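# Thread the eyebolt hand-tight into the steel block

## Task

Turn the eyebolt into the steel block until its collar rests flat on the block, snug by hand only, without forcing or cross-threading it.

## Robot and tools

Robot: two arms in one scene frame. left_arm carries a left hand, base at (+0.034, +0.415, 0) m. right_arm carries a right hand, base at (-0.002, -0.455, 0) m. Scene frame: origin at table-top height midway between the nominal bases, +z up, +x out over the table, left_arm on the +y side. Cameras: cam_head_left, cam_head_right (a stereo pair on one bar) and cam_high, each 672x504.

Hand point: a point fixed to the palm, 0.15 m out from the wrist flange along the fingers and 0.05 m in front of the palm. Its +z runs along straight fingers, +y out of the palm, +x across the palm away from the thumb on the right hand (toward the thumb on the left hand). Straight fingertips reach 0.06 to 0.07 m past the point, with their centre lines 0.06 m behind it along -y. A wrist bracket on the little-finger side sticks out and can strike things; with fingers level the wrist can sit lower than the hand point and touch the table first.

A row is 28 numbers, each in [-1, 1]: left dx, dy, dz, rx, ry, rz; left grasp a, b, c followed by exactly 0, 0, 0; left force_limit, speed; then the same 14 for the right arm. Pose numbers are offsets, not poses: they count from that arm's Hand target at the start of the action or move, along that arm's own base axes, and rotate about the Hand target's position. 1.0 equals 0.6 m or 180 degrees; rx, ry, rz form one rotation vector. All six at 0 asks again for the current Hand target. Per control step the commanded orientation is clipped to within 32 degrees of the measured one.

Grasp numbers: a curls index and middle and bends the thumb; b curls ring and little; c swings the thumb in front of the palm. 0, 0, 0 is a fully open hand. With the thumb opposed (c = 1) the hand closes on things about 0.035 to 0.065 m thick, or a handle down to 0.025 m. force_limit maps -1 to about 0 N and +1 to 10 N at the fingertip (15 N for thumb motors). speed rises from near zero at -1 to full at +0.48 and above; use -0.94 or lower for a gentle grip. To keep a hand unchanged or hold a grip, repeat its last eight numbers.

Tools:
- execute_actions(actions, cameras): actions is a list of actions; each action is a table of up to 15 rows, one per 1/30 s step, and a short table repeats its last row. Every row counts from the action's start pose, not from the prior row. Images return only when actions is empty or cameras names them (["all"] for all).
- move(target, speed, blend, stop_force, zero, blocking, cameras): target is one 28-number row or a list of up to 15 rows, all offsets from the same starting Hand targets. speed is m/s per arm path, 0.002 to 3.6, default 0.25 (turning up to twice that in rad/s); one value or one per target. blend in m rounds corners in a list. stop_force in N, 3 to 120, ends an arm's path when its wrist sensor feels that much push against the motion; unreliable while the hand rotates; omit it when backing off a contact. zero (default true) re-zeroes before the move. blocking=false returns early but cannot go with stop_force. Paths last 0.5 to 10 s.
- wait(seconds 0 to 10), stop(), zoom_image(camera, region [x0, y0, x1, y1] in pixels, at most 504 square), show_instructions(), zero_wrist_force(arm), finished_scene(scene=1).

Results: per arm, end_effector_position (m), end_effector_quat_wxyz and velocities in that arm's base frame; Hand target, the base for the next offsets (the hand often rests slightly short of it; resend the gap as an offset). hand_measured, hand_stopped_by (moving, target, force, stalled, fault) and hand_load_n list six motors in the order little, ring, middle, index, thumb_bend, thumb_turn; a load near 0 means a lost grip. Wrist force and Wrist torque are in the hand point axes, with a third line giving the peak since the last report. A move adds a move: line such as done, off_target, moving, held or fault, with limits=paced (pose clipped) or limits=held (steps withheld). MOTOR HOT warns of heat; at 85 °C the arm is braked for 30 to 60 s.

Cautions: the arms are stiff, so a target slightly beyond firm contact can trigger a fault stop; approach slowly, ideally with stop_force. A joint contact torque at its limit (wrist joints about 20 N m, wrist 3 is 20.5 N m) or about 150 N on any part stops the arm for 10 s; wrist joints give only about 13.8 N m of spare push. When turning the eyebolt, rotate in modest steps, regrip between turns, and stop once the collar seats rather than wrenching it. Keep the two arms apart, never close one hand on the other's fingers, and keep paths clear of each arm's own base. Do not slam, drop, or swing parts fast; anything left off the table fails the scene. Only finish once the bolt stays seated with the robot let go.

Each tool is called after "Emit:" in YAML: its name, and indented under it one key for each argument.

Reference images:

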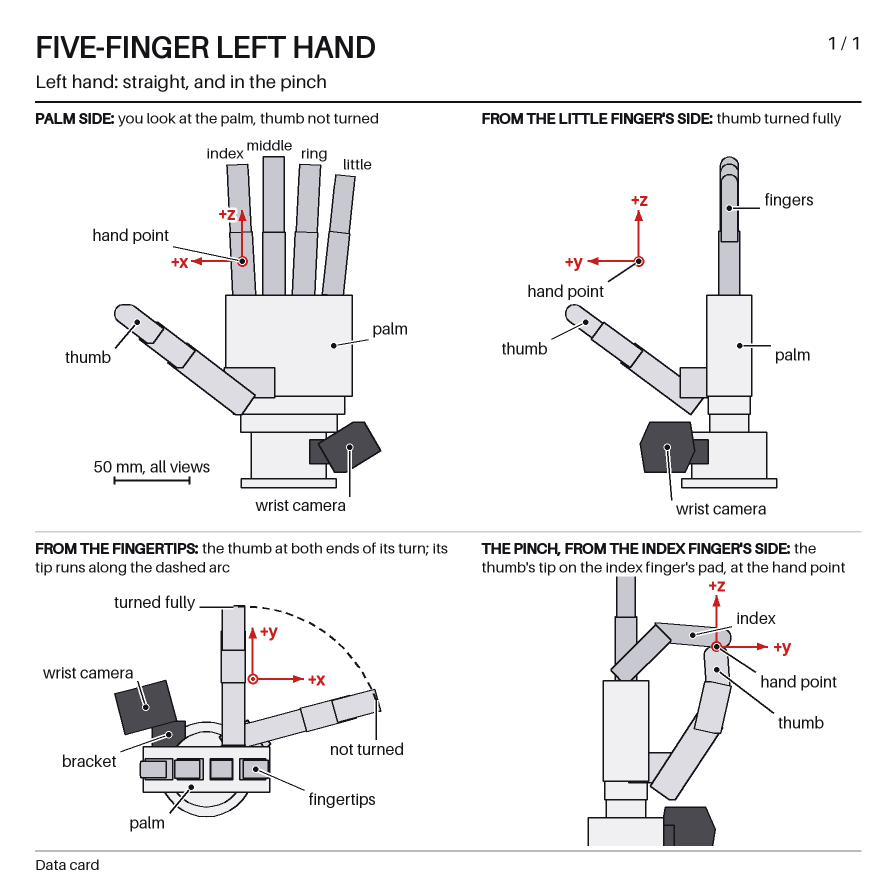

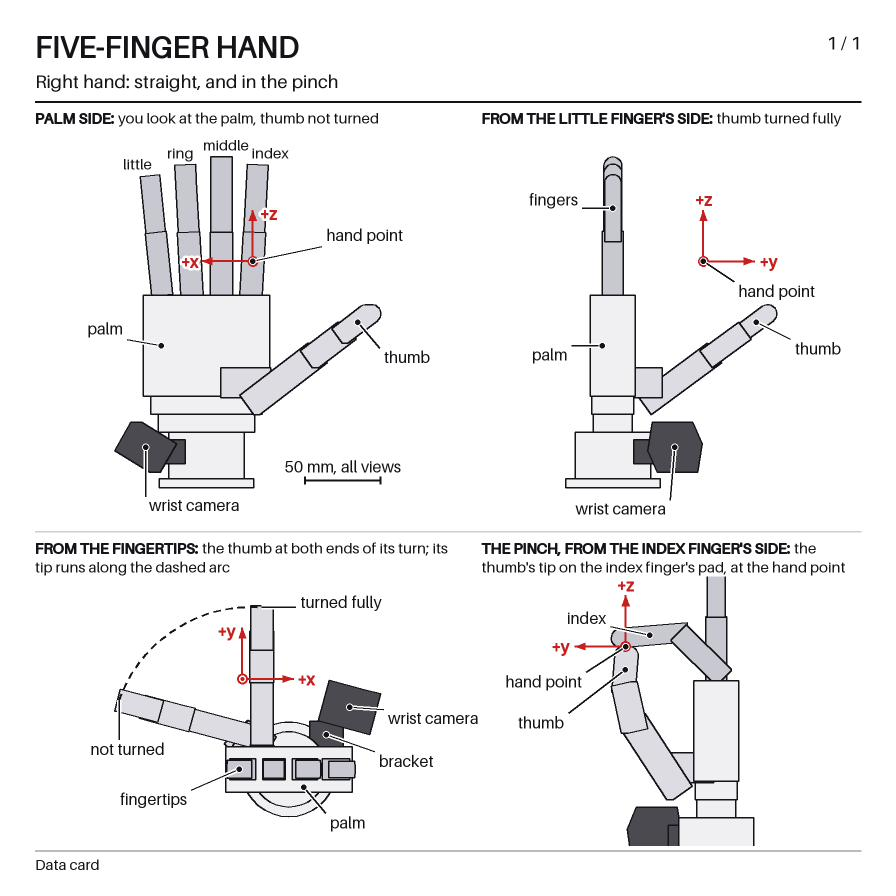

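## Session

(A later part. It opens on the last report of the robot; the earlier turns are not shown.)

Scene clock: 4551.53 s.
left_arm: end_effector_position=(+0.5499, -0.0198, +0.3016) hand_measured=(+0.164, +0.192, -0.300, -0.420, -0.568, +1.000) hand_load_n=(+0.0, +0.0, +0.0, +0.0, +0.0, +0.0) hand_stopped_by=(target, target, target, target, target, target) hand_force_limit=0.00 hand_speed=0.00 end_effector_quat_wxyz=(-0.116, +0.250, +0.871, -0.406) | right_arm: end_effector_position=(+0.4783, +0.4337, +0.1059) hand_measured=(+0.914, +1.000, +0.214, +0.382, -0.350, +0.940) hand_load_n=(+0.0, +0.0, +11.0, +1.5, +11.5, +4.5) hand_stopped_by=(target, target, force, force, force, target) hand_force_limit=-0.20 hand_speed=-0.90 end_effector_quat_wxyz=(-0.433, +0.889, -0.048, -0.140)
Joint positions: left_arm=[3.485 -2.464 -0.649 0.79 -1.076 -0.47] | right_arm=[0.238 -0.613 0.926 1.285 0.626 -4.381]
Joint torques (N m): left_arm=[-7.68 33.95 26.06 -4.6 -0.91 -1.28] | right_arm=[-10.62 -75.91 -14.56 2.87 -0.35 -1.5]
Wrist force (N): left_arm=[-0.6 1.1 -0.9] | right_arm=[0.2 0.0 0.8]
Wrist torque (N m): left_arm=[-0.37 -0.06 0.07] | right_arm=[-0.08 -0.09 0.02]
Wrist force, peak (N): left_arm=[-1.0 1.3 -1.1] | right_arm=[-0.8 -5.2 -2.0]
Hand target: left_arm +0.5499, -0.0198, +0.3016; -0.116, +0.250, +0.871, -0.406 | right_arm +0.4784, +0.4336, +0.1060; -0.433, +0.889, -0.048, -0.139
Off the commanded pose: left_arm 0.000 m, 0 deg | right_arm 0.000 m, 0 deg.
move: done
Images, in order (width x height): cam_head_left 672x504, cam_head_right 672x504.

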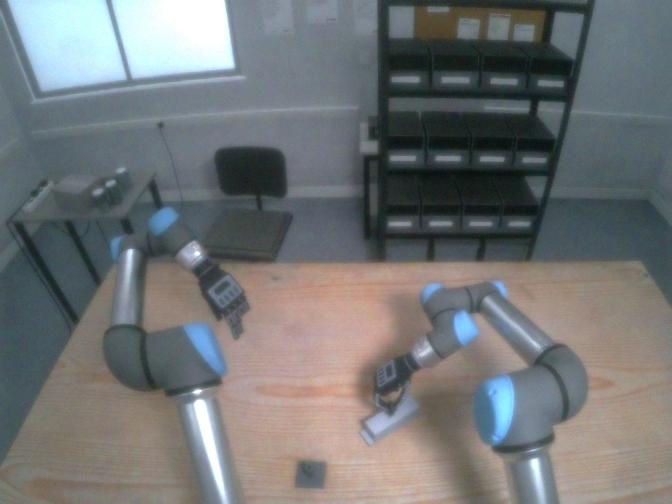

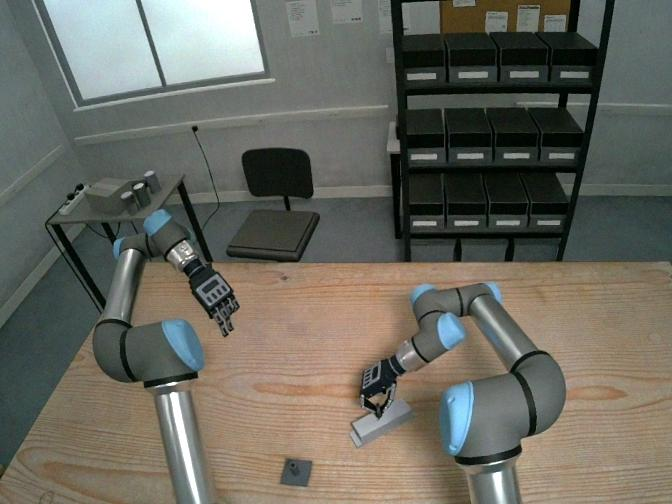

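Emit:
move:
  target: [0,0,0,0,0,0,0.35,0.6,1,0,0,0,0.0,0,-0.0020,0.0060,0,0,0,0,0.86,1,0.97,0,0,0,-0.2,-0.9]
  speed: 0.03
  cameras: ["cam_head_right","cam_head_left"]

Emit:
zoom_image:
  camera: "cam_head_right"
  region: [370, 400, 388, 424]

Emit:
zoom_image:
  camera: "cam_head_left"
  region: [380, 400, 400, 424]

Scene clock: 4614.63 s.
left_arm: end_effector_position=(+0.5499, -0.0198, +0.3016) hand_measured=(+0.164, +0.192, -0.300, -0.420, -0.568, +1.000) hand_load_n=(+0.0, +0.0, +0.0, +0.0, +0.0, +0.0) hand_stopped_by=(target, target, target, target, target, target) hand_force_limit=0.00 hand_speed=0.00 end_effector_quat_wxyz=(-0.116, +0.250, +0.871, -0.406) | right_arm: end_effector_position=(+0.4772, +0.4373, +0.1061) hand_measured=(+0.914, +1.000, +0.214, +0.382, -0.350, +0.940) hand_load_n=(+0.0, +0.0, +11.0, +1.5, +11.0, +4.0) hand_stopped_by=(target, target, force, force, force, target) hand_force_limit=-0.20 hand_speed=-0.90 end_effector_quat_wxyz=(-0.433, +0.889, -0.047, -0.139)
Joint positions: left_arm=[3.485 -2.464 -0.649 0.79 -1.076 -0.47] | right_arm=[0.244 -0.613 0.923 1.28 0.626 -4.371]
Joint torques (N m): left_arm=[-8.44 33.62 26.9 -4.67 -0.86 -1.29] | right_arm=[2.07 -37.16 -21.02 0.6 -2.2 -0.44]
Wrist force (N): left_arm=[-0.9 1.0 -1.0] | right_arm=[0.3 -0.2 1.1]
Wrist torque (N m): left_arm=[-0.38 -0.03 0.06] | right_arm=[-0.12 -0.12 -0.09]
Wrist force, peak (N): left_arm=[-0.9 1.2 -1.2] | right_arm=[0.3 0.0 1.3]
Hand target: left_arm +0.5499, -0.0198, +0.3016; -0.116, +0.250, +0.871, -0.406 | right_arm +0.4772, +0.4372, +0.1060; -0.433, +0.889, -0.048, -0.139
Off the commanded pose: left_arm 0.000 m, 0 deg | right_arm 0.000 m, 0 deg.
move: done
Images, in order (width x height): cam_head_left 672x504, cam_head_right 672x504.

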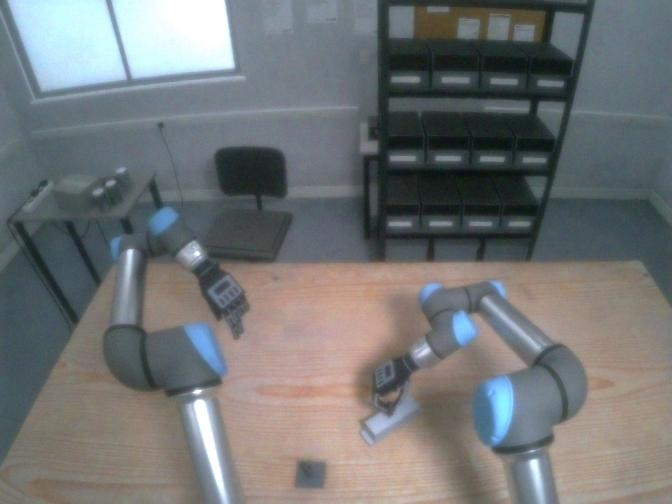

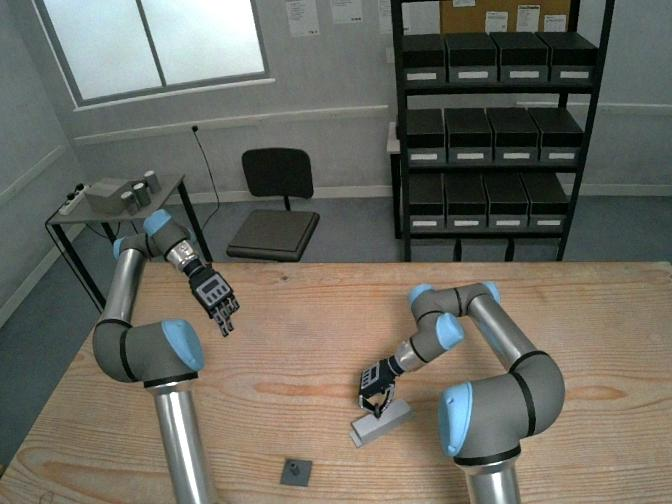

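Scaled by 21.000 from the camera's 672x504 image, which has a finer 960x720 frame.

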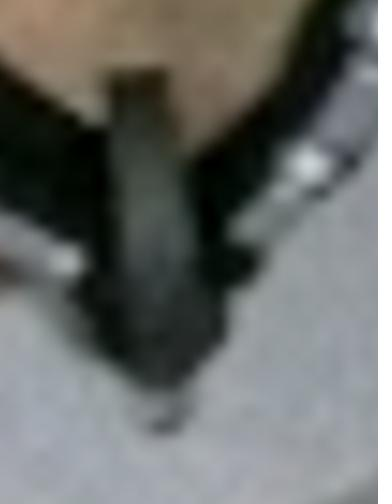

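Scaled by 21.000 from the camera's 672x504 image, which has a finer 960x720 frame.

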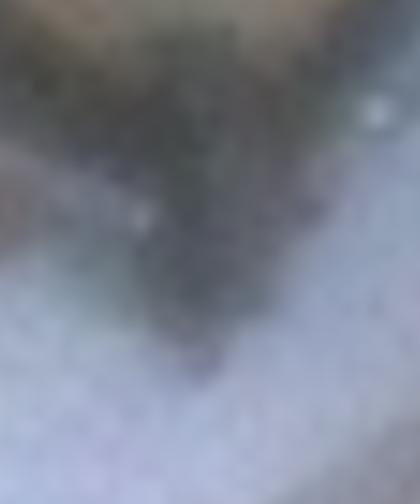

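Emit:
move:
  target: [0,0,0,0,0,0,0.35,0.6,1,0,0,0,0.0,0,-0.0010,0,-0.0220,0,0,0,0.86,1,0.97,0,0,0,-0.2,-0.9]
  speed: 0.012
  stop_force: 4

Scene clock: 4631.57 s.
left_arm: end_effector_position=(+0.5499, -0.0198, +0.3016) hand_measured=(+0.164, +0.192, -0.300, -0.420, -0.568, +1.000) hand_load_n=(+0.0, +0.0, +0.0, +0.0, +0.0, +0.0) hand_stopped_by=(target, target, target, target, target, target) hand_force_limit=0.00 hand_speed=0.00 end_effector_quat_wxyz=(-0.116, +0.250, +0.871, -0.406) | right_arm: end_effector_position=(+0.4769, +0.4372, +0.0987) hand_measured=(+0.914, +1.000, +0.214, +0.382, -0.350, +0.940) hand_load_n=(+0.0, +0.0, +11.0, +1.0, +11.0, +4.0) hand_stopped_by=(target, target, force, force, force, target) hand_force_limit=-0.20 hand_speed=-0.90 end_effector_quat_wxyz=(-0.433, +0.889, -0.048, -0.139)
Joint positions: left_arm=[3.485 -2.464 -0.649 0.79 -1.076 -0.47] | right_arm=[0.244 -0.607 0.931 1.266 0.626 -4.371]
Joint torques (N m): left_arm=[-8.42 34.03 26.69 -4.65 -1.04 -1.16] | right_arm=[4.99 -74.23 -24.8 5.21 0.28 -0.33]
Wrist force (N): left_arm=[-0.8 1.0 -1.1] | right_arm=[0.5 -3.9 -0.4]
Wrist torque (N m): left_arm=[-0.37 -0.05 0.07] | right_arm=[-0.20 -0.08 -0.15]
Wrist force, peak (N): left_arm=[-0.9 1.3 -1.1] | right_arm=[0.5 -9.2 -3.2]
Hand target: left_arm +0.5499, -0.0198, +0.3016; -0.116, +0.250, +0.871, -0.406 | right_arm +0.4769, +0.4372, +0.0987; -0.433, +0.889, -0.048, -0.139 (not the last commanded pose)
Off the commanded pose: left_arm 0.000 m, 0 deg | right_arm 0.006 m, 0 deg.
move: contact (right_arm)

Emit:
wait:
  seconds: 0.1
  cameras: ["cam_head_right","cam_head_left"]

Emit:
zoom_image:
  camera: "cam_head_right"
  region: [370, 400, 388, 424]

Emit:
zoom_image:
  camera: "cam_head_left"
  region: [380, 400, 400, 424]

Scene clock: 4642.93 s.
left_arm: end_effector_position=(+0.5499, -0.0198, +0.3016) hand_measured=(+0.164, +0.192, -0.300, -0.420, -0.568, +1.000) hand_load_n=(+0.0, +0.0, +0.0, +0.0, +0.0, +0.5) hand_stopped_by=(target, target, target, target, target, target) hand_force_limit=0.00 hand_speed=0.00 end_effector_quat_wxyz=(-0.116, +0.250, +0.871, -0.406) | right_arm: end_effector_position=(+0.4769, +0.4372, +0.0987) hand_measured=(+0.914, +1.000, +0.214, +0.382, -0.350, +0.940) hand_load_n=(+0.0, +0.0, +11.0, +1.0, +11.0, +4.0) hand_stopped_by=(target, target, force, force, force, target) hand_force_limit=-0.20 hand_speed=-0.90 end_effector_quat_wxyz=(-0.433, +0.889, -0.048, -0.139)
Joint positions: left_arm=[3.485 -2.464 -0.649 0.79 -1.076 -0.47] | right_arm=[0.244 -0.607 0.931 1.266 0.626 -4.371]
Joint torques (N m): left_arm=[-8.2 33.69 26.22 -4.62 -0.62 -1.24] | right_arm=[0.29 -74.22 -24.72 5.16 -0.69 -1.48]
Wrist force (N): left_arm=[-0.6 1.2 -1.1] | right_arm=[0.5 -3.9 -0.5]
Wrist torque (N m): left_arm=[-0.35 -0.08 0.07] | right_arm=[-0.20 -0.08 -0.15]
Wrist force, peak (N): left_arm=[-0.9 1.4 -1.0] | right_arm=[0.5 -4.1 -0.6]
Hand target: left_arm +0.5499, -0.0198, +0.3016; -0.116, +0.250, +0.871, -0.406 | right_arm +0.4769, +0.4372, +0.0987; -0.433, +0.889, -0.048, -0.139 (not the last commanded pose)
Off the commanded pose: left_arm 0.000 m, 0 deg | right_arm 0.006 m, 0 deg.
wait: 0.10 s; at rest from the start
Images, in order (width x height): cam_head_left 672x504, cam_head_right 672x504.

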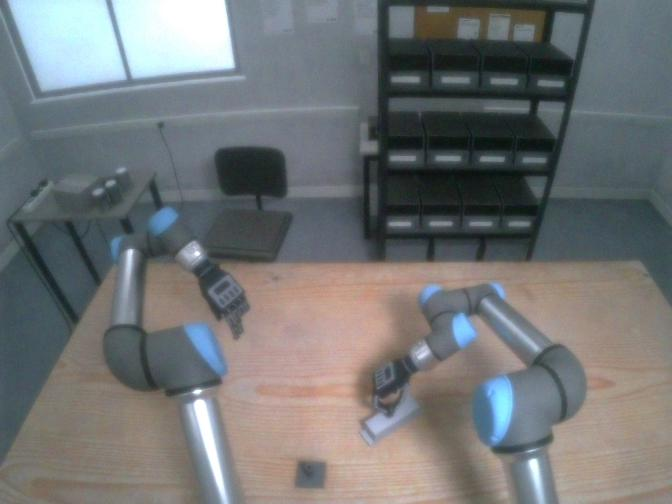

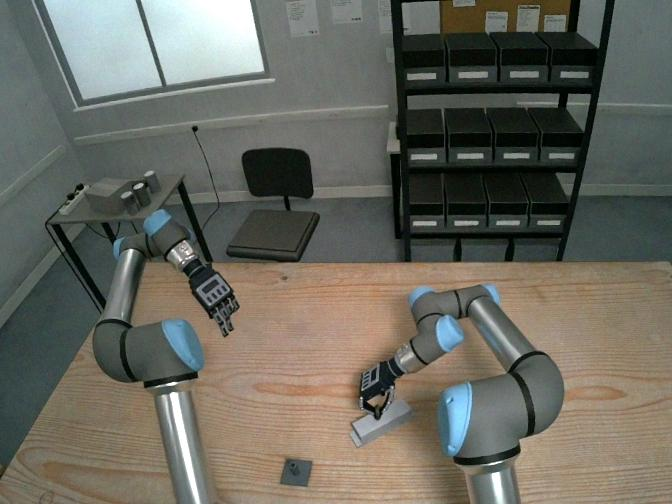

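Scaled by 21.000 from the camera's 672x504 image, which has a finer 960x720 frame.

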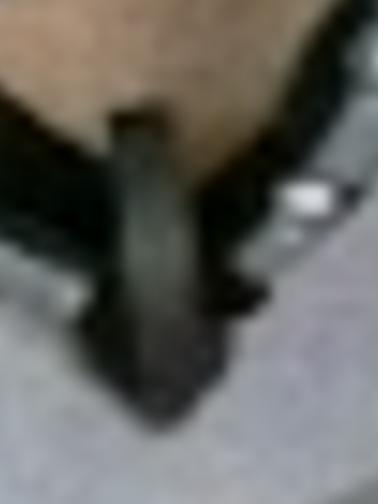

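Scaled by 21.000 from the camera's 672x504 image, which has a finer 960x720 frame.

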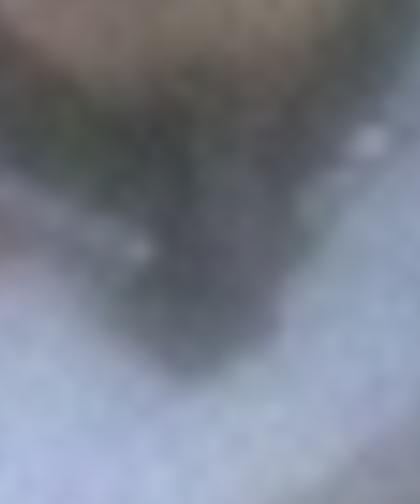

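Emit:
move:
  target: [0,0,0,0,0,0,0.35,0.6,1,0,0,0,0.0,0,-0.0050,0,-0.0008,0,0,0,0.86,1,0.97,0,0,0,-0.2,-0.9]
  speed: 0.004
  stop_force: 3.5

Scene clock: 4684.67 s.
left_arm: end_effector_position=(+0.5499, -0.0198, +0.3016) hand_measured=(+0.164, +0.192, -0.300, -0.420, -0.568, +1.000) hand_load_n=(+0.0, +0.0, +0.0, +0.0, +0.0, +0.0) hand_stopped_by=(target, target, target, target, target, target) hand_force_limit=0.00 hand_speed=0.00 end_effector_quat_wxyz=(-0.116, +0.250, +0.871, -0.406) | right_arm: end_effector_position=(+0.4762, +0.4371, +0.0987) hand_measured=(+0.914, +1.000, +0.214, +0.382, -0.350, +0.940) hand_load_n=(+0.0, +0.0, +10.0, +1.5, +10.5, +3.5) hand_stopped_by=(target, target, force, force, force, target) hand_force_limit=-0.20 hand_speed=-0.90 end_effector_quat_wxyz=(-0.433, +0.889, -0.048, -0.139)
Joint positions: left_arm=[3.485 -2.464 -0.649 0.79 -1.076 -0.47] | right_arm=[0.244 -0.609 0.935 1.263 0.626 -4.371]
Joint torques (N m): left_arm=[-8.09 33.57 26.62 -4.54 -0.8 -1.22] | right_arm=[-11.4 -33.17 -21.88 4.78 -0.35 -1.6]
Wrist force (N): left_arm=[-0.6 1.1 -0.9] | right_arm=[2.0 -9.4 -2.9]
Wrist torque (N m): left_arm=[-0.37 -0.06 0.07] | right_arm=[-0.35 -0.06 -0.28]
Wrist force, peak (N): left_arm=[-0.7 1.3 -1.2] | right_arm=[2.3 -10.1 -3.3]
Hand target: left_arm +0.5499, -0.0198, +0.3016; -0.116, +0.250, +0.871, -0.406 | right_arm +0.4762, +0.4371, +0.0987; -0.433, +0.889, -0.048, -0.139 (not the last commanded pose)
Off the commanded pose: left_arm 0.000 m, 0 deg | right_arm 0.002 m, 0 deg.
move: contact (right_arm)

Emit:
move:
  target: [0,0,0,0,0,0,0.35,0.6,1,0,0,0,0.0,0,0,0,0.0010,0,0,0,0.86,1,0.97,0,0,0,-0.2,-0.9]
  speed: 0.01

Scene clock: 4707.63 s.
left_arm: end_effector_position=(+0.5499, -0.0198, +0.3016) hand_measured=(+0.164, +0.192, -0.300, -0.420, -0.568, +1.000) hand_load_n=(+0.0, +0.0, +0.0, +0.0, +0.0, +0.0) hand_stopped_by=(target, target, target, target, target, target) hand_force_limit=0.00 hand_speed=0.00 end_effector_quat_wxyz=(-0.116, +0.250, +0.871, -0.406) | right_arm: end_effector_position=(+0.4762, +0.4371, +0.0992) hand_measured=(+0.914, +1.000, +0.214, +0.382, -0.350, +0.940) hand_load_n=(+0.0, +0.0, +10.5, +2.0, +12.5, +4.0) hand_stopped_by=(target, target, force, force, force, target) hand_force_limit=-0.20 hand_speed=-0.90 end_effector_quat_wxyz=(-0.433, +0.889, -0.048, -0.139)
Joint positions: left_arm=[3.485 -2.464 -0.649 0.79 -1.076 -0.47] | right_arm=[0.244 -0.61 0.935 1.264 0.626 -4.371]
Joint torques (N m): left_arm=[-9.01 34.37 26.96 -4.73 -0.82 -1.19] | right_arm=[-11.3 -75.55 -25.19 5.55 0.15 -1.44]
Wrist force (N): left_arm=[-0.6 1.0 -0.9] | right_arm=[1.0 -1.9 1.0]
Wrist torque (N m): left_arm=[-0.39 -0.06 0.08] | right_arm=[-0.14 -0.08 -0.15]
Wrist force, peak (N): left_arm=[-0.7 1.4 -1.4] | right_arm=[2.1 -9.6 -2.8]
Hand target: left_arm +0.5499, -0.0198, +0.3016; -0.116, +0.250, +0.871, -0.406 | right_arm +0.4762, +0.4371, +0.0993; -0.433, +0.889, -0.048, -0.139
Off the commanded pose: left_arm 0.000 m, 0 deg | right_arm 0.000 m, 0 deg.
move: done

Emit:
move:
  target:
    - [0,0,0,0,0,0,0.35,0.6,1,0,0,0,0.0,0,0.0006,0.0006,0,0,0,0,0.86,1,0.97,0,0,0,-0.2,-0.9]
    - [0,0,0,0,0,0,0.35,0.6,1,0,0,0,0.0,0,0.0006,0.0006,-0.005,0,0,0,0.86,1,0.97,0,0,0,-0.2,-0.9]
  speed: 0.008
  stop_force: 4

Scene clock: 4721.40 s.
left_arm: end_effector_position=(+0.5499, -0.0198, +0.3016) hand_measured=(+0.164, +0.192, -0.300, -0.420, -0.568, +1.000) hand_load_n=(+0.0, +0.0, +0.0, +0.0, +0.0, +0.0) hand_stopped_by=(target, target, target, target, target, target) hand_force_limit=0.00 hand_speed=0.00 end_effector_quat_wxyz=(-0.116, +0.250, +0.871, -0.406) | right_arm: end_effector_position=(+0.4767, +0.4374, +0.0987) hand_measured=(+0.914, +1.000, +0.214, +0.382, -0.350, +0.940) hand_load_n=(+0.0, +0.0, +11.0, +1.5, +10.5, +3.0) hand_stopped_by=(target, target, force, force, force, target) hand_force_limit=-0.20 hand_speed=-0.90 end_effector_quat_wxyz=(-0.433, +0.889, -0.048, -0.139)
Joint positions: left_arm=[3.485 -2.464 -0.649 0.79 -1.076 -0.47] | right_arm=[0.245 -0.608 0.932 1.264 0.626 -4.37]
Joint torques (N m): left_arm=[-6.52 33.66 27.13 -4.49 -0.82 -1.21] | right_arm=[-9.64 -73.41 -24.62 5.23 0.55 -0.37]
Wrist force (N): left_arm=[-0.6 1.2 -0.9] | right_arm=[1.0 -4.6 -1.1]
Wrist torque (N m): left_arm=[-0.36 -0.07 0.07] | right_arm=[-0.24 -0.09 -0.16]
Wrist force, peak (N): left_arm=[-0.7 1.3 -1.1] | right_arm=[0.3 -9.1 -3.5]
Hand target: left_arm +0.5499, -0.0198, +0.3016; -0.116, +0.250, +0.871, -0.406 | right_arm +0.4767, +0.4374, +0.0987; -0.433, +0.889, -0.048, -0.139 (not the last commanded pose)
Off the commanded pose: left_arm 0.000 m, 0 deg | right_arm 0.002 m, 0 deg.
move: contact (right_arm); path passed 1 of 2 targets

Emit:
move:
  target:
    - [0,0,0,0,0,0,0.35,0.6,1,0,0,0,0.0,0,0,0,0.0025,0,0,0,0.86,1,0.97,0,0,0,-0.2,-0.9]
    - [0,0,0,0,0,0,0.35,0.6,1,0,0,0,0.0,0,-0.0022,-0.0005,0.0025,0,0,0,0.86,1,0.97,0,0,0,-0.2,-0.9]
    - [0,0,0,0,0,0,0.35,0.6,1,0,0,0,0.0,0,-0.0022,-0.0005,-0.006,0,0,0,0.86,1,0.97,0,0,0,-0.2,-0.9]
  speed: 0.01
  stop_force: 4
  zero: false

Scene clock: 4770.73 s.
left_arm: end_effector_position=(+0.5499, -0.0198, +0.3016) hand_measured=(+0.164, +0.192, -0.300, -0.420, -0.568, +1.000) hand_load_n=(+0.0, +0.0, +0.0, +0.0, +0.0, +0.0) hand_stopped_by=(target, target, target, target, target, target) hand_force_limit=0.00 hand_speed=0.00 end_effector_quat_wxyz=(-0.116, +0.250, +0.871, -0.406) | right_arm: end_effector_position=(+0.4754, +0.4371, +0.0992) hand_measured=(+0.914, +1.000, +0.214, +0.382, -0.350, +0.940) hand_load_n=(+0.0, +0.0, +11.0, +1.0, +10.5, +4.0) hand_stopped_by=(target, target, force, force, force, target) hand_force_limit=-0.20 hand_speed=-0.90 end_effector_quat_wxyz=(-0.433, +0.889, -0.047, -0.139)
Joint positions: left_arm=[3.485 -2.464 -0.649 0.79 -1.076 -0.47] | right_arm=[0.245 -0.612 0.939 1.261 0.626 -4.37]
Joint torques (N m): left_arm=[-8.86 33.59 26.86 -4.68 -0.64 -1.29] | right_arm=[-5.76 -74.06 -23.09 5.17 0.27 0.16]
Wrist force (N): left_arm=[-0.5 1.2 -0.9] | right_arm=[0.0 -2.3 -0.3]
Wrist torque (N m): left_arm=[-0.36 -0.08 0.08] | right_arm=[-0.20 -0.10 -0.10]
Wrist force, peak (N): left_arm=[-1.0 1.4 -1.2] | right_arm=[-0.7 -8.2 -3.2]
Hand target: left_arm +0.5499, -0.0198, +0.3016; -0.116, +0.250, +0.871, -0.406 | right_arm +0.4754, +0.4371, +0.0992; -0.433, +0.889, -0.047, -0.139 (not the last commanded pose)
Off the commanded pose: left_arm 0.000 m, 0 deg | right_arm 0.004 m, 0 deg.
move: contact (right_arm); path passed 2 of 3 targets

Emit:
wait:
  seconds: 0.1
  cameras: ["cam_head_right"]

Emit:
zoom_image:
  camera: "cam_head_right"
  region: [370, 400, 388, 424]

Scene clock: 4774.97 s.
left_arm: end_effector_position=(+0.5499, -0.0198, +0.3016) hand_measured=(+0.164, +0.192, -0.300, -0.420, -0.568, +1.000) hand_load_n=(+0.0, +0.0, +0.0, +0.0, +0.0, +0.0) hand_stopped_by=(target, target, target, target, target, target) hand_force_limit=0.00 hand_speed=0.00 end_effector_quat_wxyz=(-0.116, +0.250, +0.871, -0.406) | right_arm: end_effector_position=(+0.4754, +0.4371, +0.0992) hand_measured=(+0.914, +1.000, +0.214, +0.382, -0.350, +0.940) hand_load_n=(+0.0, +0.0, +11.0, +1.5, +10.5, +4.0) hand_stopped_by=(target, target, force, force, force, target) hand_force_limit=-0.20 hand_speed=-0.90 end_effector_quat_wxyz=(-0.433, +0.889, -0.047, -0.139)
Joint positions: left_arm=[3.485 -2.464 -0.649 0.79 -1.076 -0.47] | right_arm=[0.245 -0.612 0.939 1.261 0.626 -4.37]
Joint torques (N m): left_arm=[-7.86 33.77 25.32 -4.43 -0.87 -1.17] | right_arm=[-5.7 -74.47 -22.77 5.14 -0.29 0.22]
Wrist force (N): left_arm=[-0.6 1.3 -1.0] | right_arm=[-0.1 -2.1 -0.3]
Wrist torque (N m): left_arm=[-0.33 -0.07 0.08] | right_arm=[-0.18 -0.08 -0.11]
Wrist force, peak (N): left_arm=[-0.9 1.4 -1.1] | right_arm=[0.2 -2.3 -0.4]
Hand target: left_arm +0.5499, -0.0198, +0.3016; -0.116, +0.250, +0.871, -0.406 | right_arm +0.4754, +0.4371, +0.0992; -0.433, +0.889, -0.047, -0.139 (not the last commanded pose)
Off the commanded pose: left_arm 0.000 m, 0 deg | right_arm 0.004 m, 0 deg.
wait: 0.10 s; at rest from the start
Images, in order (width x height): cam_head_right 672x504.

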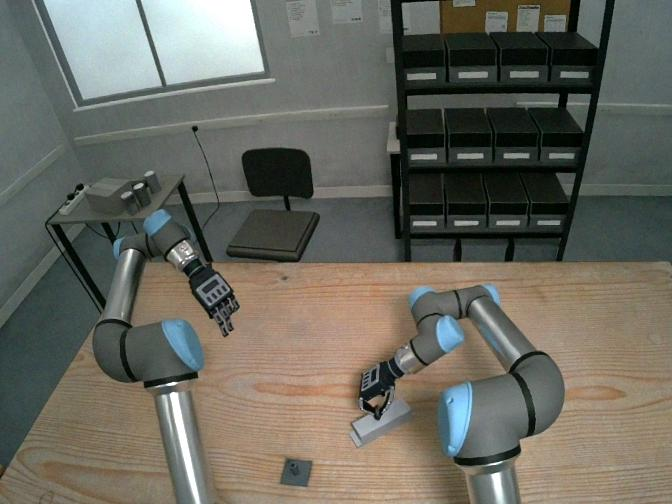

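Scaled by 21.000 from the camera's 672x504 image, which has a finer 960x720 frame.

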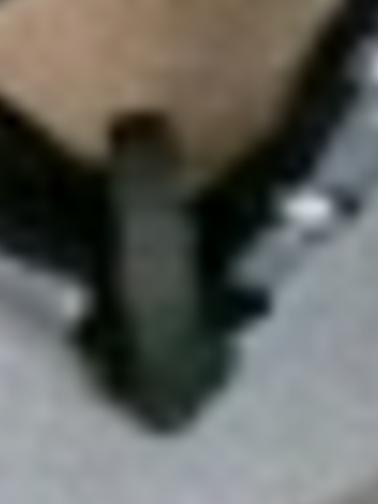

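Emit:
move:
  target: [0,0,0,0,0,0,0.35,0.6,1,0,0,0,0.0,0,0,0.0025,-0.0004,0,0,0,0.86,1,0.97,0,0,0,-0.2,-0.9]
  speed: 0.003
  stop_force: 3

Emit:
move:
  target: [0,0,0,0,0,0,0.35,0.6,1,0,0,0,0.0,0,0,-0.0045,0,0,0,0,0.86,1,0.97,0,0,0,-0.2,-0.9]
  speed: 0.003
  stop_force: 3.5

Scene clock: 4793.47 s.
left_arm: end_effector_position=(+0.5499, -0.0198, +0.3016) hand_measured=(+0.164, +0.192, -0.300, -0.420, -0.568, +1.000) hand_load_n=(+0.0, +0.0, +0.0, +0.0, +0.0, +0.0) hand_stopped_by=(target, target, target, target, target, target) hand_force_limit=0.00 hand_speed=0.00 end_effector_quat_wxyz=(-0.116, +0.250, +0.871, -0.406) | right_arm: end_effector_position=(+0.4754, +0.4386, +0.0989) hand_measured=(+0.914, +1.000, +0.214, +0.382, -0.350, +0.940) hand_load_n=(+0.0, +0.0, +11.0, +1.0, +10.5, +3.5) hand_stopped_by=(target, target, force, force, force, target) hand_force_limit=-0.20 hand_speed=-0.90 end_effector_quat_wxyz=(-0.433, +0.889, -0.047, -0.139)
Joint positions: left_arm=[3.485 -2.464 -0.649 0.79 -1.076 -0.47] | right_arm=[0.247 -0.611 0.936 1.26 0.626 -4.366]
Joint torques (N m): left_arm=[-7.57 33.14 27.01 -4.31 -0.78 -1.16] | right_arm=[6.05 -36.79 -11.55 -0.49 -1.89 -1.62]
Wrist force (N): left_arm=[-0.5 1.1 -1.0] | right_arm=[-0.3 -2.5 -1.6]
Wrist torque (N m): left_arm=[-0.37 -0.08 0.08] | right_arm=[-0.20 -0.09 -0.09]
Wrist force, peak (N): left_arm=[-0.8 1.3 -1.2] | right_arm=[-0.3 -2.8 -1.8]
Hand target: left_arm +0.5499, -0.0198, +0.3016; -0.116, +0.250, +0.871, -0.406 | right_arm +0.4754, +0.4386, +0.0989; -0.433, +0.889, -0.047, -0.139
Off the commanded pose: left_arm 0.000 m, 0 deg | right_arm 0.000 m, 0 deg.
move: done

Scene clock: 4795.30 s.
left_arm: end_effector_position=(+0.5499, -0.0198, +0.3016) hand_measured=(+0.164, +0.192, -0.300, -0.420, -0.568, +1.000) hand_load_n=(+0.0, +0.0, +0.0, +0.0, +0.0, +0.0) hand_stopped_by=(target, target, target, target, target, target) hand_force_limit=0.00 hand_speed=0.00 end_effector_quat_wxyz=(-0.116, +0.250, +0.871, -0.406) | right_arm: end_effector_position=(+0.4754, +0.4364, +0.0990) hand_measured=(+0.914, +1.000, +0.214, +0.382, -0.350, +0.940) hand_load_n=(+0.0, +0.0, +10.0, +1.5, +11.0, +3.0) hand_stopped_by=(target, target, force, force, force, target) hand_force_limit=-0.20 hand_speed=-0.90 end_effector_quat_wxyz=(-0.433, +0.889, -0.047, -0.139)
Joint positions: left_arm=[3.485 -2.464 -0.649 0.79 -1.076 -0.47] | right_arm=[0.244 -0.613 0.941 1.261 0.626 -4.372]
Joint torques (N m): left_arm=[-8.56 33.17 26.02 -4.68 -0.99 -1.17] | right_arm=[10.37 -34.08 -22.22 -0.29 -0.39 1.52]
Wrist force (N): left_arm=[-0.8 0.9 -0.9] | right_arm=[2.1 -9.6 -2.8]
Wrist torque (N m): left_arm=[-0.41 -0.04 0.07] | right_arm=[-0.34 -0.03 -0.30]
Wrist force, peak (N): left_arm=[-1.0 1.3 -1.0] | right_arm=[2.2 -10.2 -3.1]
Hand target: left_arm +0.5499, -0.0198, +0.3016; -0.116, +0.250, +0.871, -0.406 | right_arm +0.4754, +0.4364, +0.0989; -0.433, +0.889, -0.047, -0.139 (not the last commanded pose)
Off the commanded pose: left_arm 0.000 m, 0 deg | right_arm 0.001 m, 0 deg.
move: contact (right_arm)

Emit:
wait:
  seconds: 0.1
  cameras: ["cam_head_right"]

Emit:
zoom_image:
  camera: "cam_head_right"
  region: [370, 400, 388, 424]

Scene clock: 4820.80 s.
left_arm: end_effector_position=(+0.5499, -0.0198, +0.3016) hand_measured=(+0.164, +0.192, -0.300, -0.420, -0.568, +1.000) hand_load_n=(+0.0, +0.0, +0.0, +0.0, +0.0, +0.0) hand_stopped_by=(target, target, target, target, target, target) hand_force_limit=0.00 hand_speed=0.00 end_effector_quat_wxyz=(-0.116, +0.250, +0.871, -0.406) | right_arm: end_effector_position=(+0.4754, +0.4364, +0.0989) hand_measured=(+0.914, +1.000, +0.214, +0.382, -0.350, +0.940) hand_load_n=(+0.0, +0.0, +10.0, +1.5, +11.0, +2.5) hand_stopped_by=(target, target, force, force, force, target) hand_force_limit=-0.20 hand_speed=-0.90 end_effector_quat_wxyz=(-0.433, +0.889, -0.047, -0.139)
Joint positions: left_arm=[3.485 -2.464 -0.649 0.79 -1.076 -0.47] | right_arm=[0.244 -0.613 0.941 1.261 0.626 -4.372]
Joint torques (N m): left_arm=[-7.86 33.59 26.54 -4.46 -0.89 -1.24] | right_arm=[10.56 -32.07 -21.44 -0.75 -1.01 1.35]
Wrist force (N): left_arm=[-0.7 1.1 -0.9] | right_arm=[2.2 -9.9 -3.2]
Wrist torque (N m): left_arm=[-0.37 -0.06 0.07] | right_arm=[-0.34 -0.03 -0.30]
Wrist force, peak (N): left_arm=[-0.7 1.4 -1.2] | right_arm=[2.4 -10.2 -3.2]
Hand target: left_arm +0.5499, -0.0198, +0.3016; -0.116, +0.250, +0.871, -0.406 | right_arm +0.4754, +0.4364, +0.0989; -0.433, +0.889, -0.047, -0.139 (not the last commanded pose)
Off the commanded pose: left_arm 0.000 m, 0 deg | right_arm 0.001 m, 0 deg.
wait: 0.10 s; at rest from the start
Images, in order (width x height): cam_head_right 672x504.

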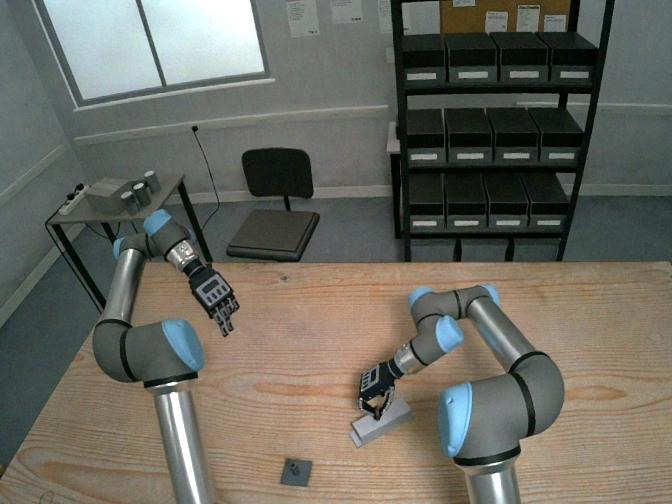

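Scaled by 21.000 from the camera's 672x504 image, which has a finer 960x720 frame.

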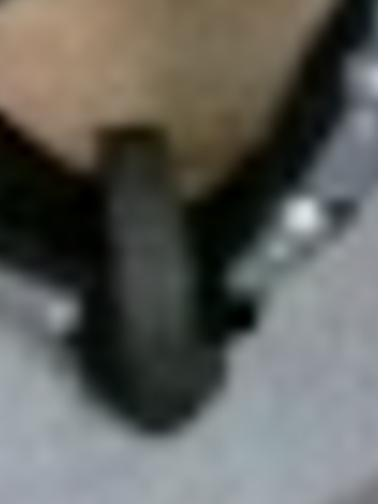

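Emit:
move:
  target:
    - [0,0,0,0,0,0,0.35,0.6,1,0,0,0,0.0,0,0.0005,0.0010,0.0012,0,0,0,0.86,1,0.97,0,0,0,-0.2,-0.9]
    - [0,0,0,0,0,0,0.35,0.6,1,0,0,0,0.0,0,0.0005,0.0010,-0.0050,0,0,0,0.86,1,0.97,0,0,0,-0.2,-0.9]
  speed: 0.01
  stop_force: 3.5
  zero: false

Scene clock: 4846.57 s.
left_arm: end_effector_position=(+0.5499, -0.0198, +0.3016) hand_measured=(+0.164, +0.192, -0.300, -0.420, -0.568, +1.000) hand_load_n=(+0.0, +0.0, +0.0, +0.0, +0.0, -0.5) hand_stopped_by=(target, target, target, target, target, target) hand_force_limit=0.00 hand_speed=0.00 end_effector_quat_wxyz=(-0.116, +0.250, +0.871, -0.406) | right_arm: end_effector_position=(+0.4757, +0.4371, +0.0988) hand_measured=(+0.914, +1.000, +0.214, +0.382, -0.350, +0.940) hand_load_n=(+0.0, +0.0, +11.0, +1.5, +10.0, +3.0) hand_stopped_by=(target, target, force, force, force, target) hand_force_limit=-0.20 hand_speed=-0.90 end_effector_quat_wxyz=(-0.433, +0.889, -0.048, -0.139)
Joint positions: left_arm=[3.485 -2.464 -0.649 0.79 -1.076 -0.47] | right_arm=[0.245 -0.611 0.938 1.261 0.626 -4.37]
Joint torques (N m): left_arm=[-8.19 33.01 25.39 -4.47 -0.92 -1.23] | right_arm=[8.46 -71.45 -22.43 5.07 0.54 0.55]
Wrist force (N): left_arm=[-0.9 1.2 -1.0] | right_arm=[1.2 -6.3 -2.0]
Wrist torque (N m): left_arm=[-0.35 -0.04 0.06] | right_arm=[-0.29 -0.06 -0.21]
Wrist force, peak (N): left_arm=[-1.0 1.2 -1.2] | right_arm=[0.8 -11.6 -6.2]
Hand target: left_arm +0.5499, -0.0198, +0.3016; -0.116, +0.250, +0.871, -0.406 | right_arm +0.4757, +0.4371, +0.0988; -0.433, +0.889, -0.048, -0.139 (not the last commanded pose)
Off the commanded pose: left_arm 0.000 m, 0 deg | right_arm 0.003 m, 0 deg.
move: contact (right_arm); path passed 1 of 2 targets

Emit:
move:
  target: [0,0,0,0,0,0,0.35,0.6,1,0,0,0,0.0,0,0.0085,-0.0020,0,0,0,-0.1389,0.86,1,0.97,0,0,0,-0.2,-0.9]
  speed: 0.1

Emit:
move:
  target: [0,0,0,0,0,0,0.35,0.6,1,0,0,0,0.0,0,0.0065,-0.0032,0,0,0,-0.1111,0.86,1,0.97,0,0,0,-0.2,-0.9]
  speed: 0.1

Scene clock: 4857.13 s.
left_arm: end_effector_position=(+0.5499, -0.0198, +0.3016) hand_measured=(+0.164, +0.192, -0.300, -0.420, -0.568, +1.000) hand_load_n=(+0.0, +0.0, +0.0, +0.0, +0.0, +0.0) hand_stopped_by=(target, target, target, target, target, target) hand_force_limit=0.00 hand_speed=0.00 end_effector_quat_wxyz=(-0.116, +0.250, +0.871, -0.406) | right_arm: end_effector_position=(+0.4808, +0.4359, +0.0989) hand_measured=(+0.914, +1.000, +0.214, +0.382, -0.350, +0.940) hand_load_n=(+0.0, +0.0, +11.0, +1.5, +12.0, +3.5) hand_stopped_by=(target, target, force, force, force, target) hand_force_limit=-0.20 hand_speed=-0.90 end_effector_quat_wxyz=(-0.453, +0.858, -0.239, -0.042)
Joint positions: left_arm=[3.485 -2.464 -0.649 0.79 -1.076 -0.47] | right_arm=[0.23 -0.876 1.293 0.651 0.732 -3.712]
Joint torques (N m): left_arm=[-8.34 34.31 26.11 -4.41 -0.83 -1.34] | right_arm=[6.33 -29.61 -22.68 2.68 -1.86 1.57]
Wrist force (N): left_arm=[-0.7 1.2 -1.0] | right_arm=[0.1 -0.1 1.0]
Wrist torque (N m): left_arm=[-0.36 -0.05 0.07] | right_arm=[-0.11 -0.07 -0.11]
Wrist force, peak (N): left_arm=[-0.8 1.5 -1.0] | right_arm=[0.7 -6.7 -5.7]
Hand target: left_arm +0.5499, -0.0198, +0.3016; -0.116, +0.250, +0.871, -0.406 | right_arm +0.4808, +0.4359, +0.0988; -0.453, +0.858, -0.239, -0.042
Off the commanded pose: left_arm 0.000 m, 0 deg | right_arm 0.000 m, 0 deg.
move: done

Scene clock: 4859.30 s.
left_arm: end_effector_position=(+0.5499, -0.0198, +0.3016) hand_measured=(+0.164, +0.192, -0.300, -0.420, -0.568, +1.000) hand_load_n=(+0.0, +0.0, +0.0, +0.0, +0.0, +0.0) hand_stopped_by=(target, target, target, target, target, target) hand_force_limit=0.00 hand_speed=0.00 end_effector_quat_wxyz=(-0.116, +0.250, +0.871, -0.406) | right_arm: end_effector_position=(+0.4846, +0.4341, +0.0989) hand_measured=(+0.914, +1.000, +0.214, +0.382, -0.350, +0.940) hand_load_n=(+0.0, +0.0, +11.0, +1.5, +12.0, +3.5) hand_stopped_by=(target, target, force, force, force, target) hand_force_limit=-0.20 hand_speed=-0.90 end_effector_quat_wxyz=(-0.454, +0.803, -0.384, +0.037)
Joint positions: left_arm=[3.485 -2.464 -0.649 0.79 -1.076 -0.47] | right_arm=[0.263 -1.047 1.519 0.321 0.965 -3.303]
Joint torques (N m): left_arm=[-8.92 33.35 25.72 -4.4 -1.14 -1.27] | right_arm=[-10.52 -25.63 -25.95 3.19 -0.74 0.23]
Wrist force (N): left_arm=[-0.9 1.2 -0.9] | right_arm=[0.2 0.2 1.4]
Wrist torque (N m): left_arm=[-0.37 -0.03 0.05] | right_arm=[-0.09 -0.07 -0.11]
Wrist force, peak (N): left_arm=[-0.9 1.2 -1.2] | right_arm=[0.1 0.1 1.7]
Hand target: left_arm +0.5499, -0.0198, +0.3016; -0.116, +0.250, +0.871, -0.406 | right_arm +0.4847, +0.4340, +0.0988; -0.454, +0.803, -0.384, +0.037
Off the commanded pose: left_arm 0.000 m, 0 deg | right_arm 0.000 m, 0 deg.
move: done

Emit:
move:
  target: [0,0,0,0,0,0,0.35,0.6,1,0,0,0,0.0,0,0,0,-0.008,0,0,0,0.86,1,0.97,0,0,0,-0.2,-0.9]
  speed: 0.01
  stop_force: 3.5
  cameras: ["cam_head_right"]

Emit:
zoom_image:
  camera: "cam_head_right"
  region: [370, 400, 388, 424]

Scene clock: 4870.97 s.
left_arm: end_effector_position=(+0.5499, -0.0198, +0.3016) hand_measured=(+0.164, +0.192, -0.300, -0.420, -0.568, +1.000) hand_load_n=(+0.0, +0.0, +0.0, +0.0, +0.0, +0.0) hand_stopped_by=(target, target, target, target, target, target) hand_force_limit=0.00 hand_speed=0.00 end_effector_quat_wxyz=(-0.116, +0.250, +0.871, -0.406) | right_arm: end_effector_position=(+0.4848, +0.4340, +0.0978) hand_measured=(+0.914, +1.000, +0.214, +0.382, -0.350, +0.940) hand_load_n=(+0.0, +0.0, +11.0, +1.0, +10.5, +3.5) hand_stopped_by=(target, target, force, force, force, target) hand_force_limit=-0.20 hand_speed=-0.90 end_effector_quat_wxyz=(-0.454, +0.803, -0.384, +0.037)
Joint positions: left_arm=[3.485 -2.464 -0.649 0.79 -1.076 -0.47] | right_arm=[0.263 -1.046 1.52 0.319 0.965 -3.302]
Joint torques (N m): left_arm=[-8.12 33.38 26.03 -4.49 -0.83 -1.23] | right_arm=[-10.7 -57.1 -25.87 3.13 -0.05 1.28]
Wrist force (N): left_arm=[-0.6 1.1 -0.8] | right_arm=[-0.1 -1.6 0.5]
Wrist torque (N m): left_arm=[-0.39 -0.06 0.07] | right_arm=[-0.15 -0.07 -0.11]
Wrist force, peak (N): left_arm=[-0.7 1.4 -1.0] | right_arm=[-0.7 -6.8 -2.3]
Hand target: left_arm +0.5499, -0.0198, +0.3016; -0.116, +0.250, +0.871, -0.406 | right_arm +0.4848, +0.4340, +0.0978; -0.454, +0.803, -0.384, +0.037 (not the last commanded pose)
Off the commanded pose: left_arm 0.000 m, 0 deg | right_arm 0.004 m, 0 deg.
move: contact (right_arm)
Images, in order (width x height): cam_head_right 672x504.

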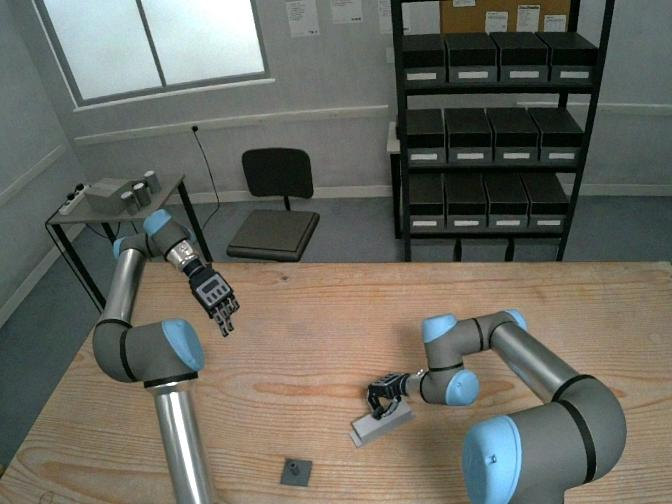

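Scaled by 21.000 from the camera's 672x504 image, which has a finer 960x720 frame.

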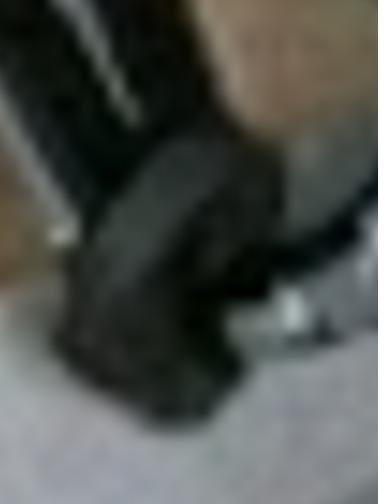

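Emit:
move:
  target:
    - [0,0,0,0,0,0,0.35,0.6,1,0,0,0,0.0,0,0,0,0.0095,0,0,0,0.86,1,0.97,0,0,0,-0.2,-0.9]
    - [0,0,0,0,0,0,0.35,0.6,1,0,0,0,0.0,0,-0.0152,0.0052,0.0110,0,0,0.25,0.86,1,0.97,0,0,0,-0.2,-0.9]
    - [0,0,0,0,0,0,0.35,0.6,1,0,0,0,0.0,0,-0.0227,0.0017,0.0110,0,0,0.3889,0.86,1,0.97,0,0,0,-0.2,-0.9]
  speed: 0.15
  blend: [0.002,0.002,0]
  cameras: ["cam_head_right","cam_head_left"]

Emit:
zoom_image:
  camera: "cam_head_right"
  region: [370, 400, 388, 424]

Emit:
zoom_image:
  camera: "cam_head_left"
  region: [380, 400, 398, 424]

Scene clock: 4923.17 s.
left_arm: end_effector_position=(+0.5499, -0.0198, +0.3016) hand_measured=(+0.164, +0.192, -0.300, -0.420, -0.568, +1.000) hand_load_n=(+0.0, +0.0, +0.0, +0.0, +0.0, +0.0) hand_stopped_by=(target, target, target, target, target, target) hand_force_limit=0.00 hand_speed=0.00 end_effector_quat_wxyz=(-0.116, +0.250, +0.871, -0.406) | right_arm: end_effector_position=(+0.4711, +0.4351, +0.1043) hand_measured=(+0.914, +1.000, +0.214, +0.382, -0.350, +0.940) hand_load_n=(+0.0, +0.0, +11.0, +1.5, +11.5, +3.5) hand_stopped_by=(target, target, force, force, force, target) hand_force_limit=-0.20 hand_speed=-0.90 end_effector_quat_wxyz=(-0.393, +0.878, +0.146, -0.230)
Joint positions: left_arm=[3.485 -2.464 -0.649 0.79 -1.076 -0.47] | right_arm=[0.299 -0.372 0.568 1.864 0.725 -4.966]
Joint torques (N m): left_arm=[-6.78 33.59 25.54 -4.61 -1.04 -1.42] | right_arm=[-10.56 -83.49 -15.36 2.15 -1.85 -1.59]
Wrist force (N): left_arm=[-0.6 1.1 -0.8] | right_arm=[0.4 0.1 1.0]
Wrist torque (N m): left_arm=[-0.37 -0.06 0.08] | right_arm=[-0.09 -0.13 0.02]
Wrist force, peak (N): left_arm=[-0.9 1.4 -1.0] | right_arm=[0.5 1.2 2.2]
Hand target: left_arm +0.5499, -0.0198, +0.3016; -0.116, +0.250, +0.871, -0.406 | right_arm +0.4712, +0.4350, +0.1044; -0.393, +0.878, +0.146, -0.230
Off the commanded pose: left_arm 0.000 m, 0 deg | right_arm 0.000 m, 0 deg.
move: done
Images, in order (width x height): cam_head_left 672x504, cam_head_right 672x504.

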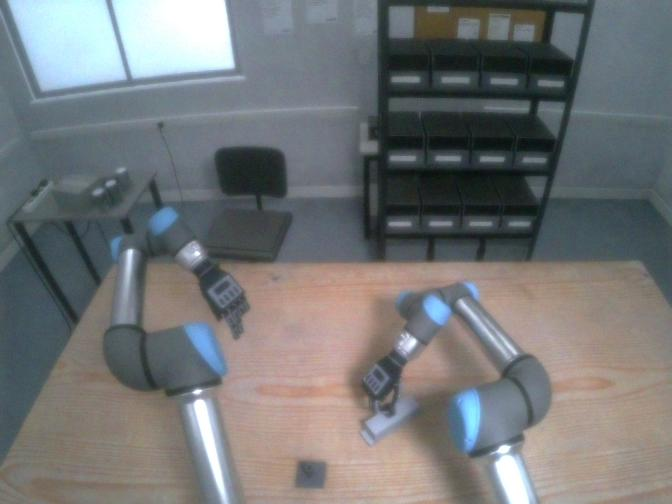

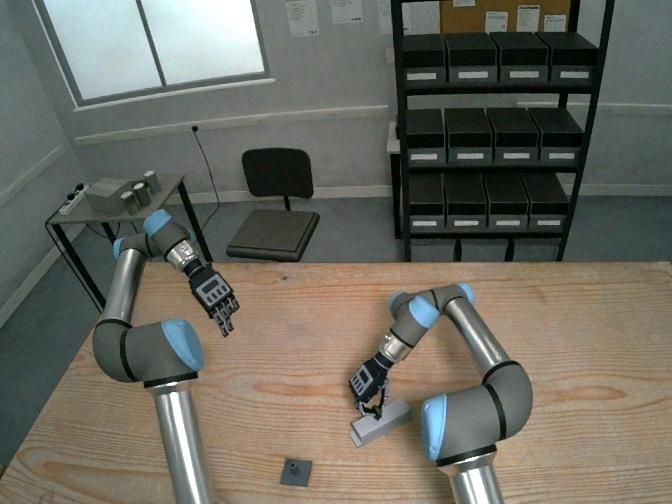

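Scaled by 21.000 from the camera's 672x504 image, which has a finer 960x720 frame.

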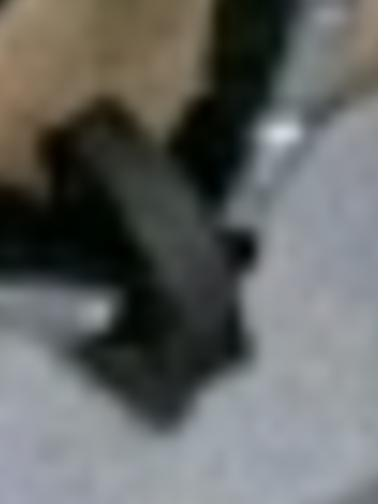

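Scaled by 21.000 from the camera's 672x504 image, which has a finer 960x720 frame.

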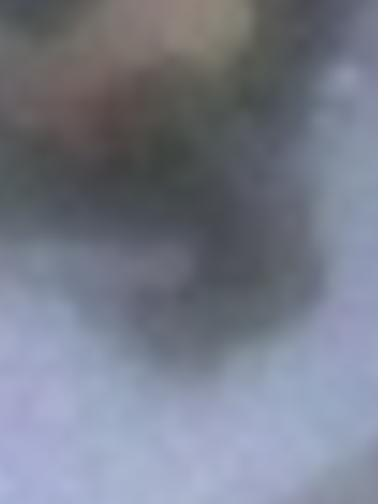

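Emit:
move:
  target: [0,0,0,0,0,0,0.35,0.6,1,0,0,0,0.0,0,0,0,0.0100,0,0,0,0.86,1,0.97,0,0,0,-0.2,-0.9]
  speed: 0.05
  cameras: ["cam_head_right","cam_head_left"]

Emit:
zoom_image:
  camera: "cam_head_right"
  region: [370, 400, 388, 424]

Emit:
zoom_image:
  camera: "cam_head_left"
  region: [380, 400, 398, 424]

Scene clock: 4939.53 s.
left_arm: end_effector_position=(+0.5499, -0.0198, +0.3016) hand_measured=(+0.164, +0.192, -0.300, -0.420, -0.568, +1.000) hand_load_n=(+0.0, +0.0, +0.0, +0.0, +0.0, +0.0) hand_stopped_by=(target, target, target, target, target, target) hand_force_limit=0.00 hand_speed=0.00 end_effector_quat_wxyz=(-0.116, +0.250, +0.871, -0.406) | right_arm: end_effector_position=(+0.4712, +0.4350, +0.1106) hand_measured=(+0.914, +1.000, +0.214, +0.382, -0.350, +0.940) hand_load_n=(+0.0, +0.0, +11.0, +2.0, +11.5, +4.0) hand_stopped_by=(target, target, force, force, force, target) hand_force_limit=-0.20 hand_speed=-0.90 end_effector_quat_wxyz=(-0.393, +0.878, +0.146, -0.230)
Joint positions: left_arm=[3.485 -2.464 -0.649 0.79 -1.076 -0.47] | right_arm=[0.299 -0.377 0.562 1.875 0.725 -4.966]
Joint torques (N m): left_arm=[-8.21 33.57 25.51 -4.45 -0.86 -1.09] | right_arm=[-10.72 -73.21 -19.6 3.08 -0.85 -0.65]
Wrist force (N): left_arm=[-0.9 1.0 -1.0] | right_arm=[0.4 0.0 0.9]
Wrist torque (N m): left_arm=[-0.38 -0.03 0.07] | right_arm=[-0.10 -0.13 0.02]
Wrist force, peak (N): left_arm=[-0.8 1.3 -1.1] | right_arm=[0.6 0.1 1.3]
Hand target: left_arm +0.5499, -0.0198, +0.3016; -0.116, +0.250, +0.871, -0.406 | right_arm +0.4712, +0.4350, +0.1104; -0.393, +0.878, +0.146, -0.230
Off the commanded pose: left_arm 0.000 m, 0 deg | right_arm 0.000 m, 0 deg.
move: done
Images, in order (width x height): cam_head_left 672x504, cam_head_right 672x504.

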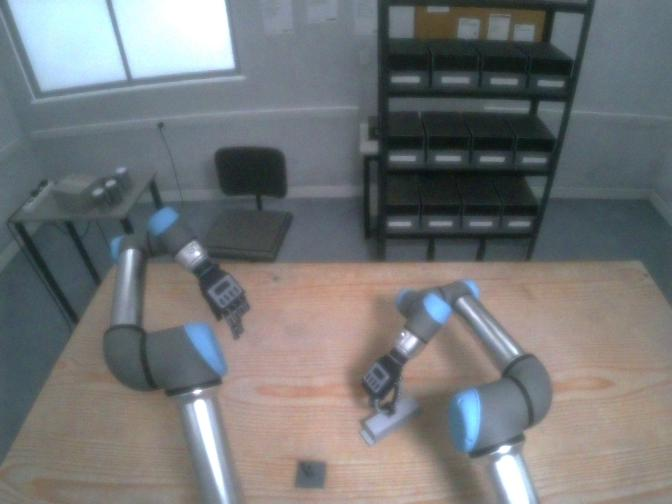

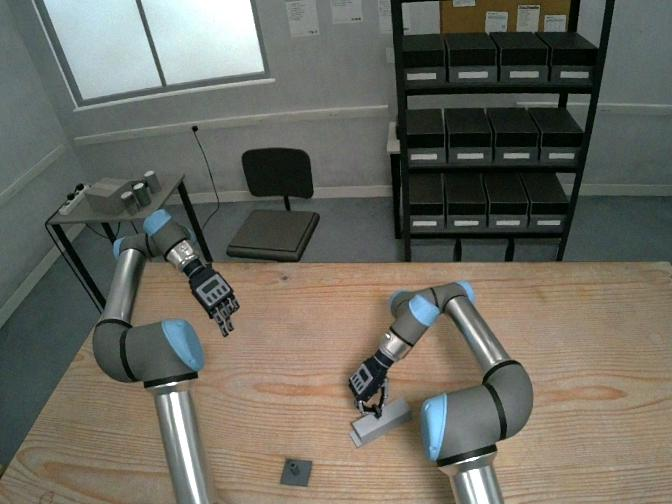

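Scaled by 21.000 from the camera's 672x504 image, which has a finer 960x720 frame.

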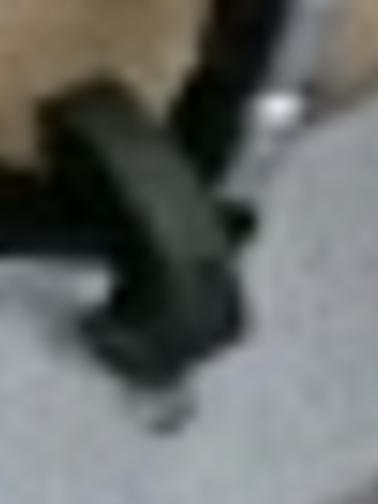

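Scaled by 21.000 from the camera's 672x504 image, which has a finer 960x720 frame.

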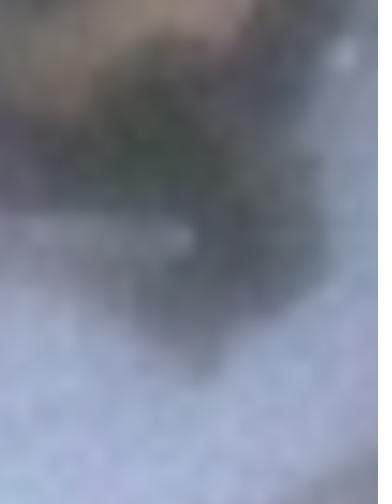

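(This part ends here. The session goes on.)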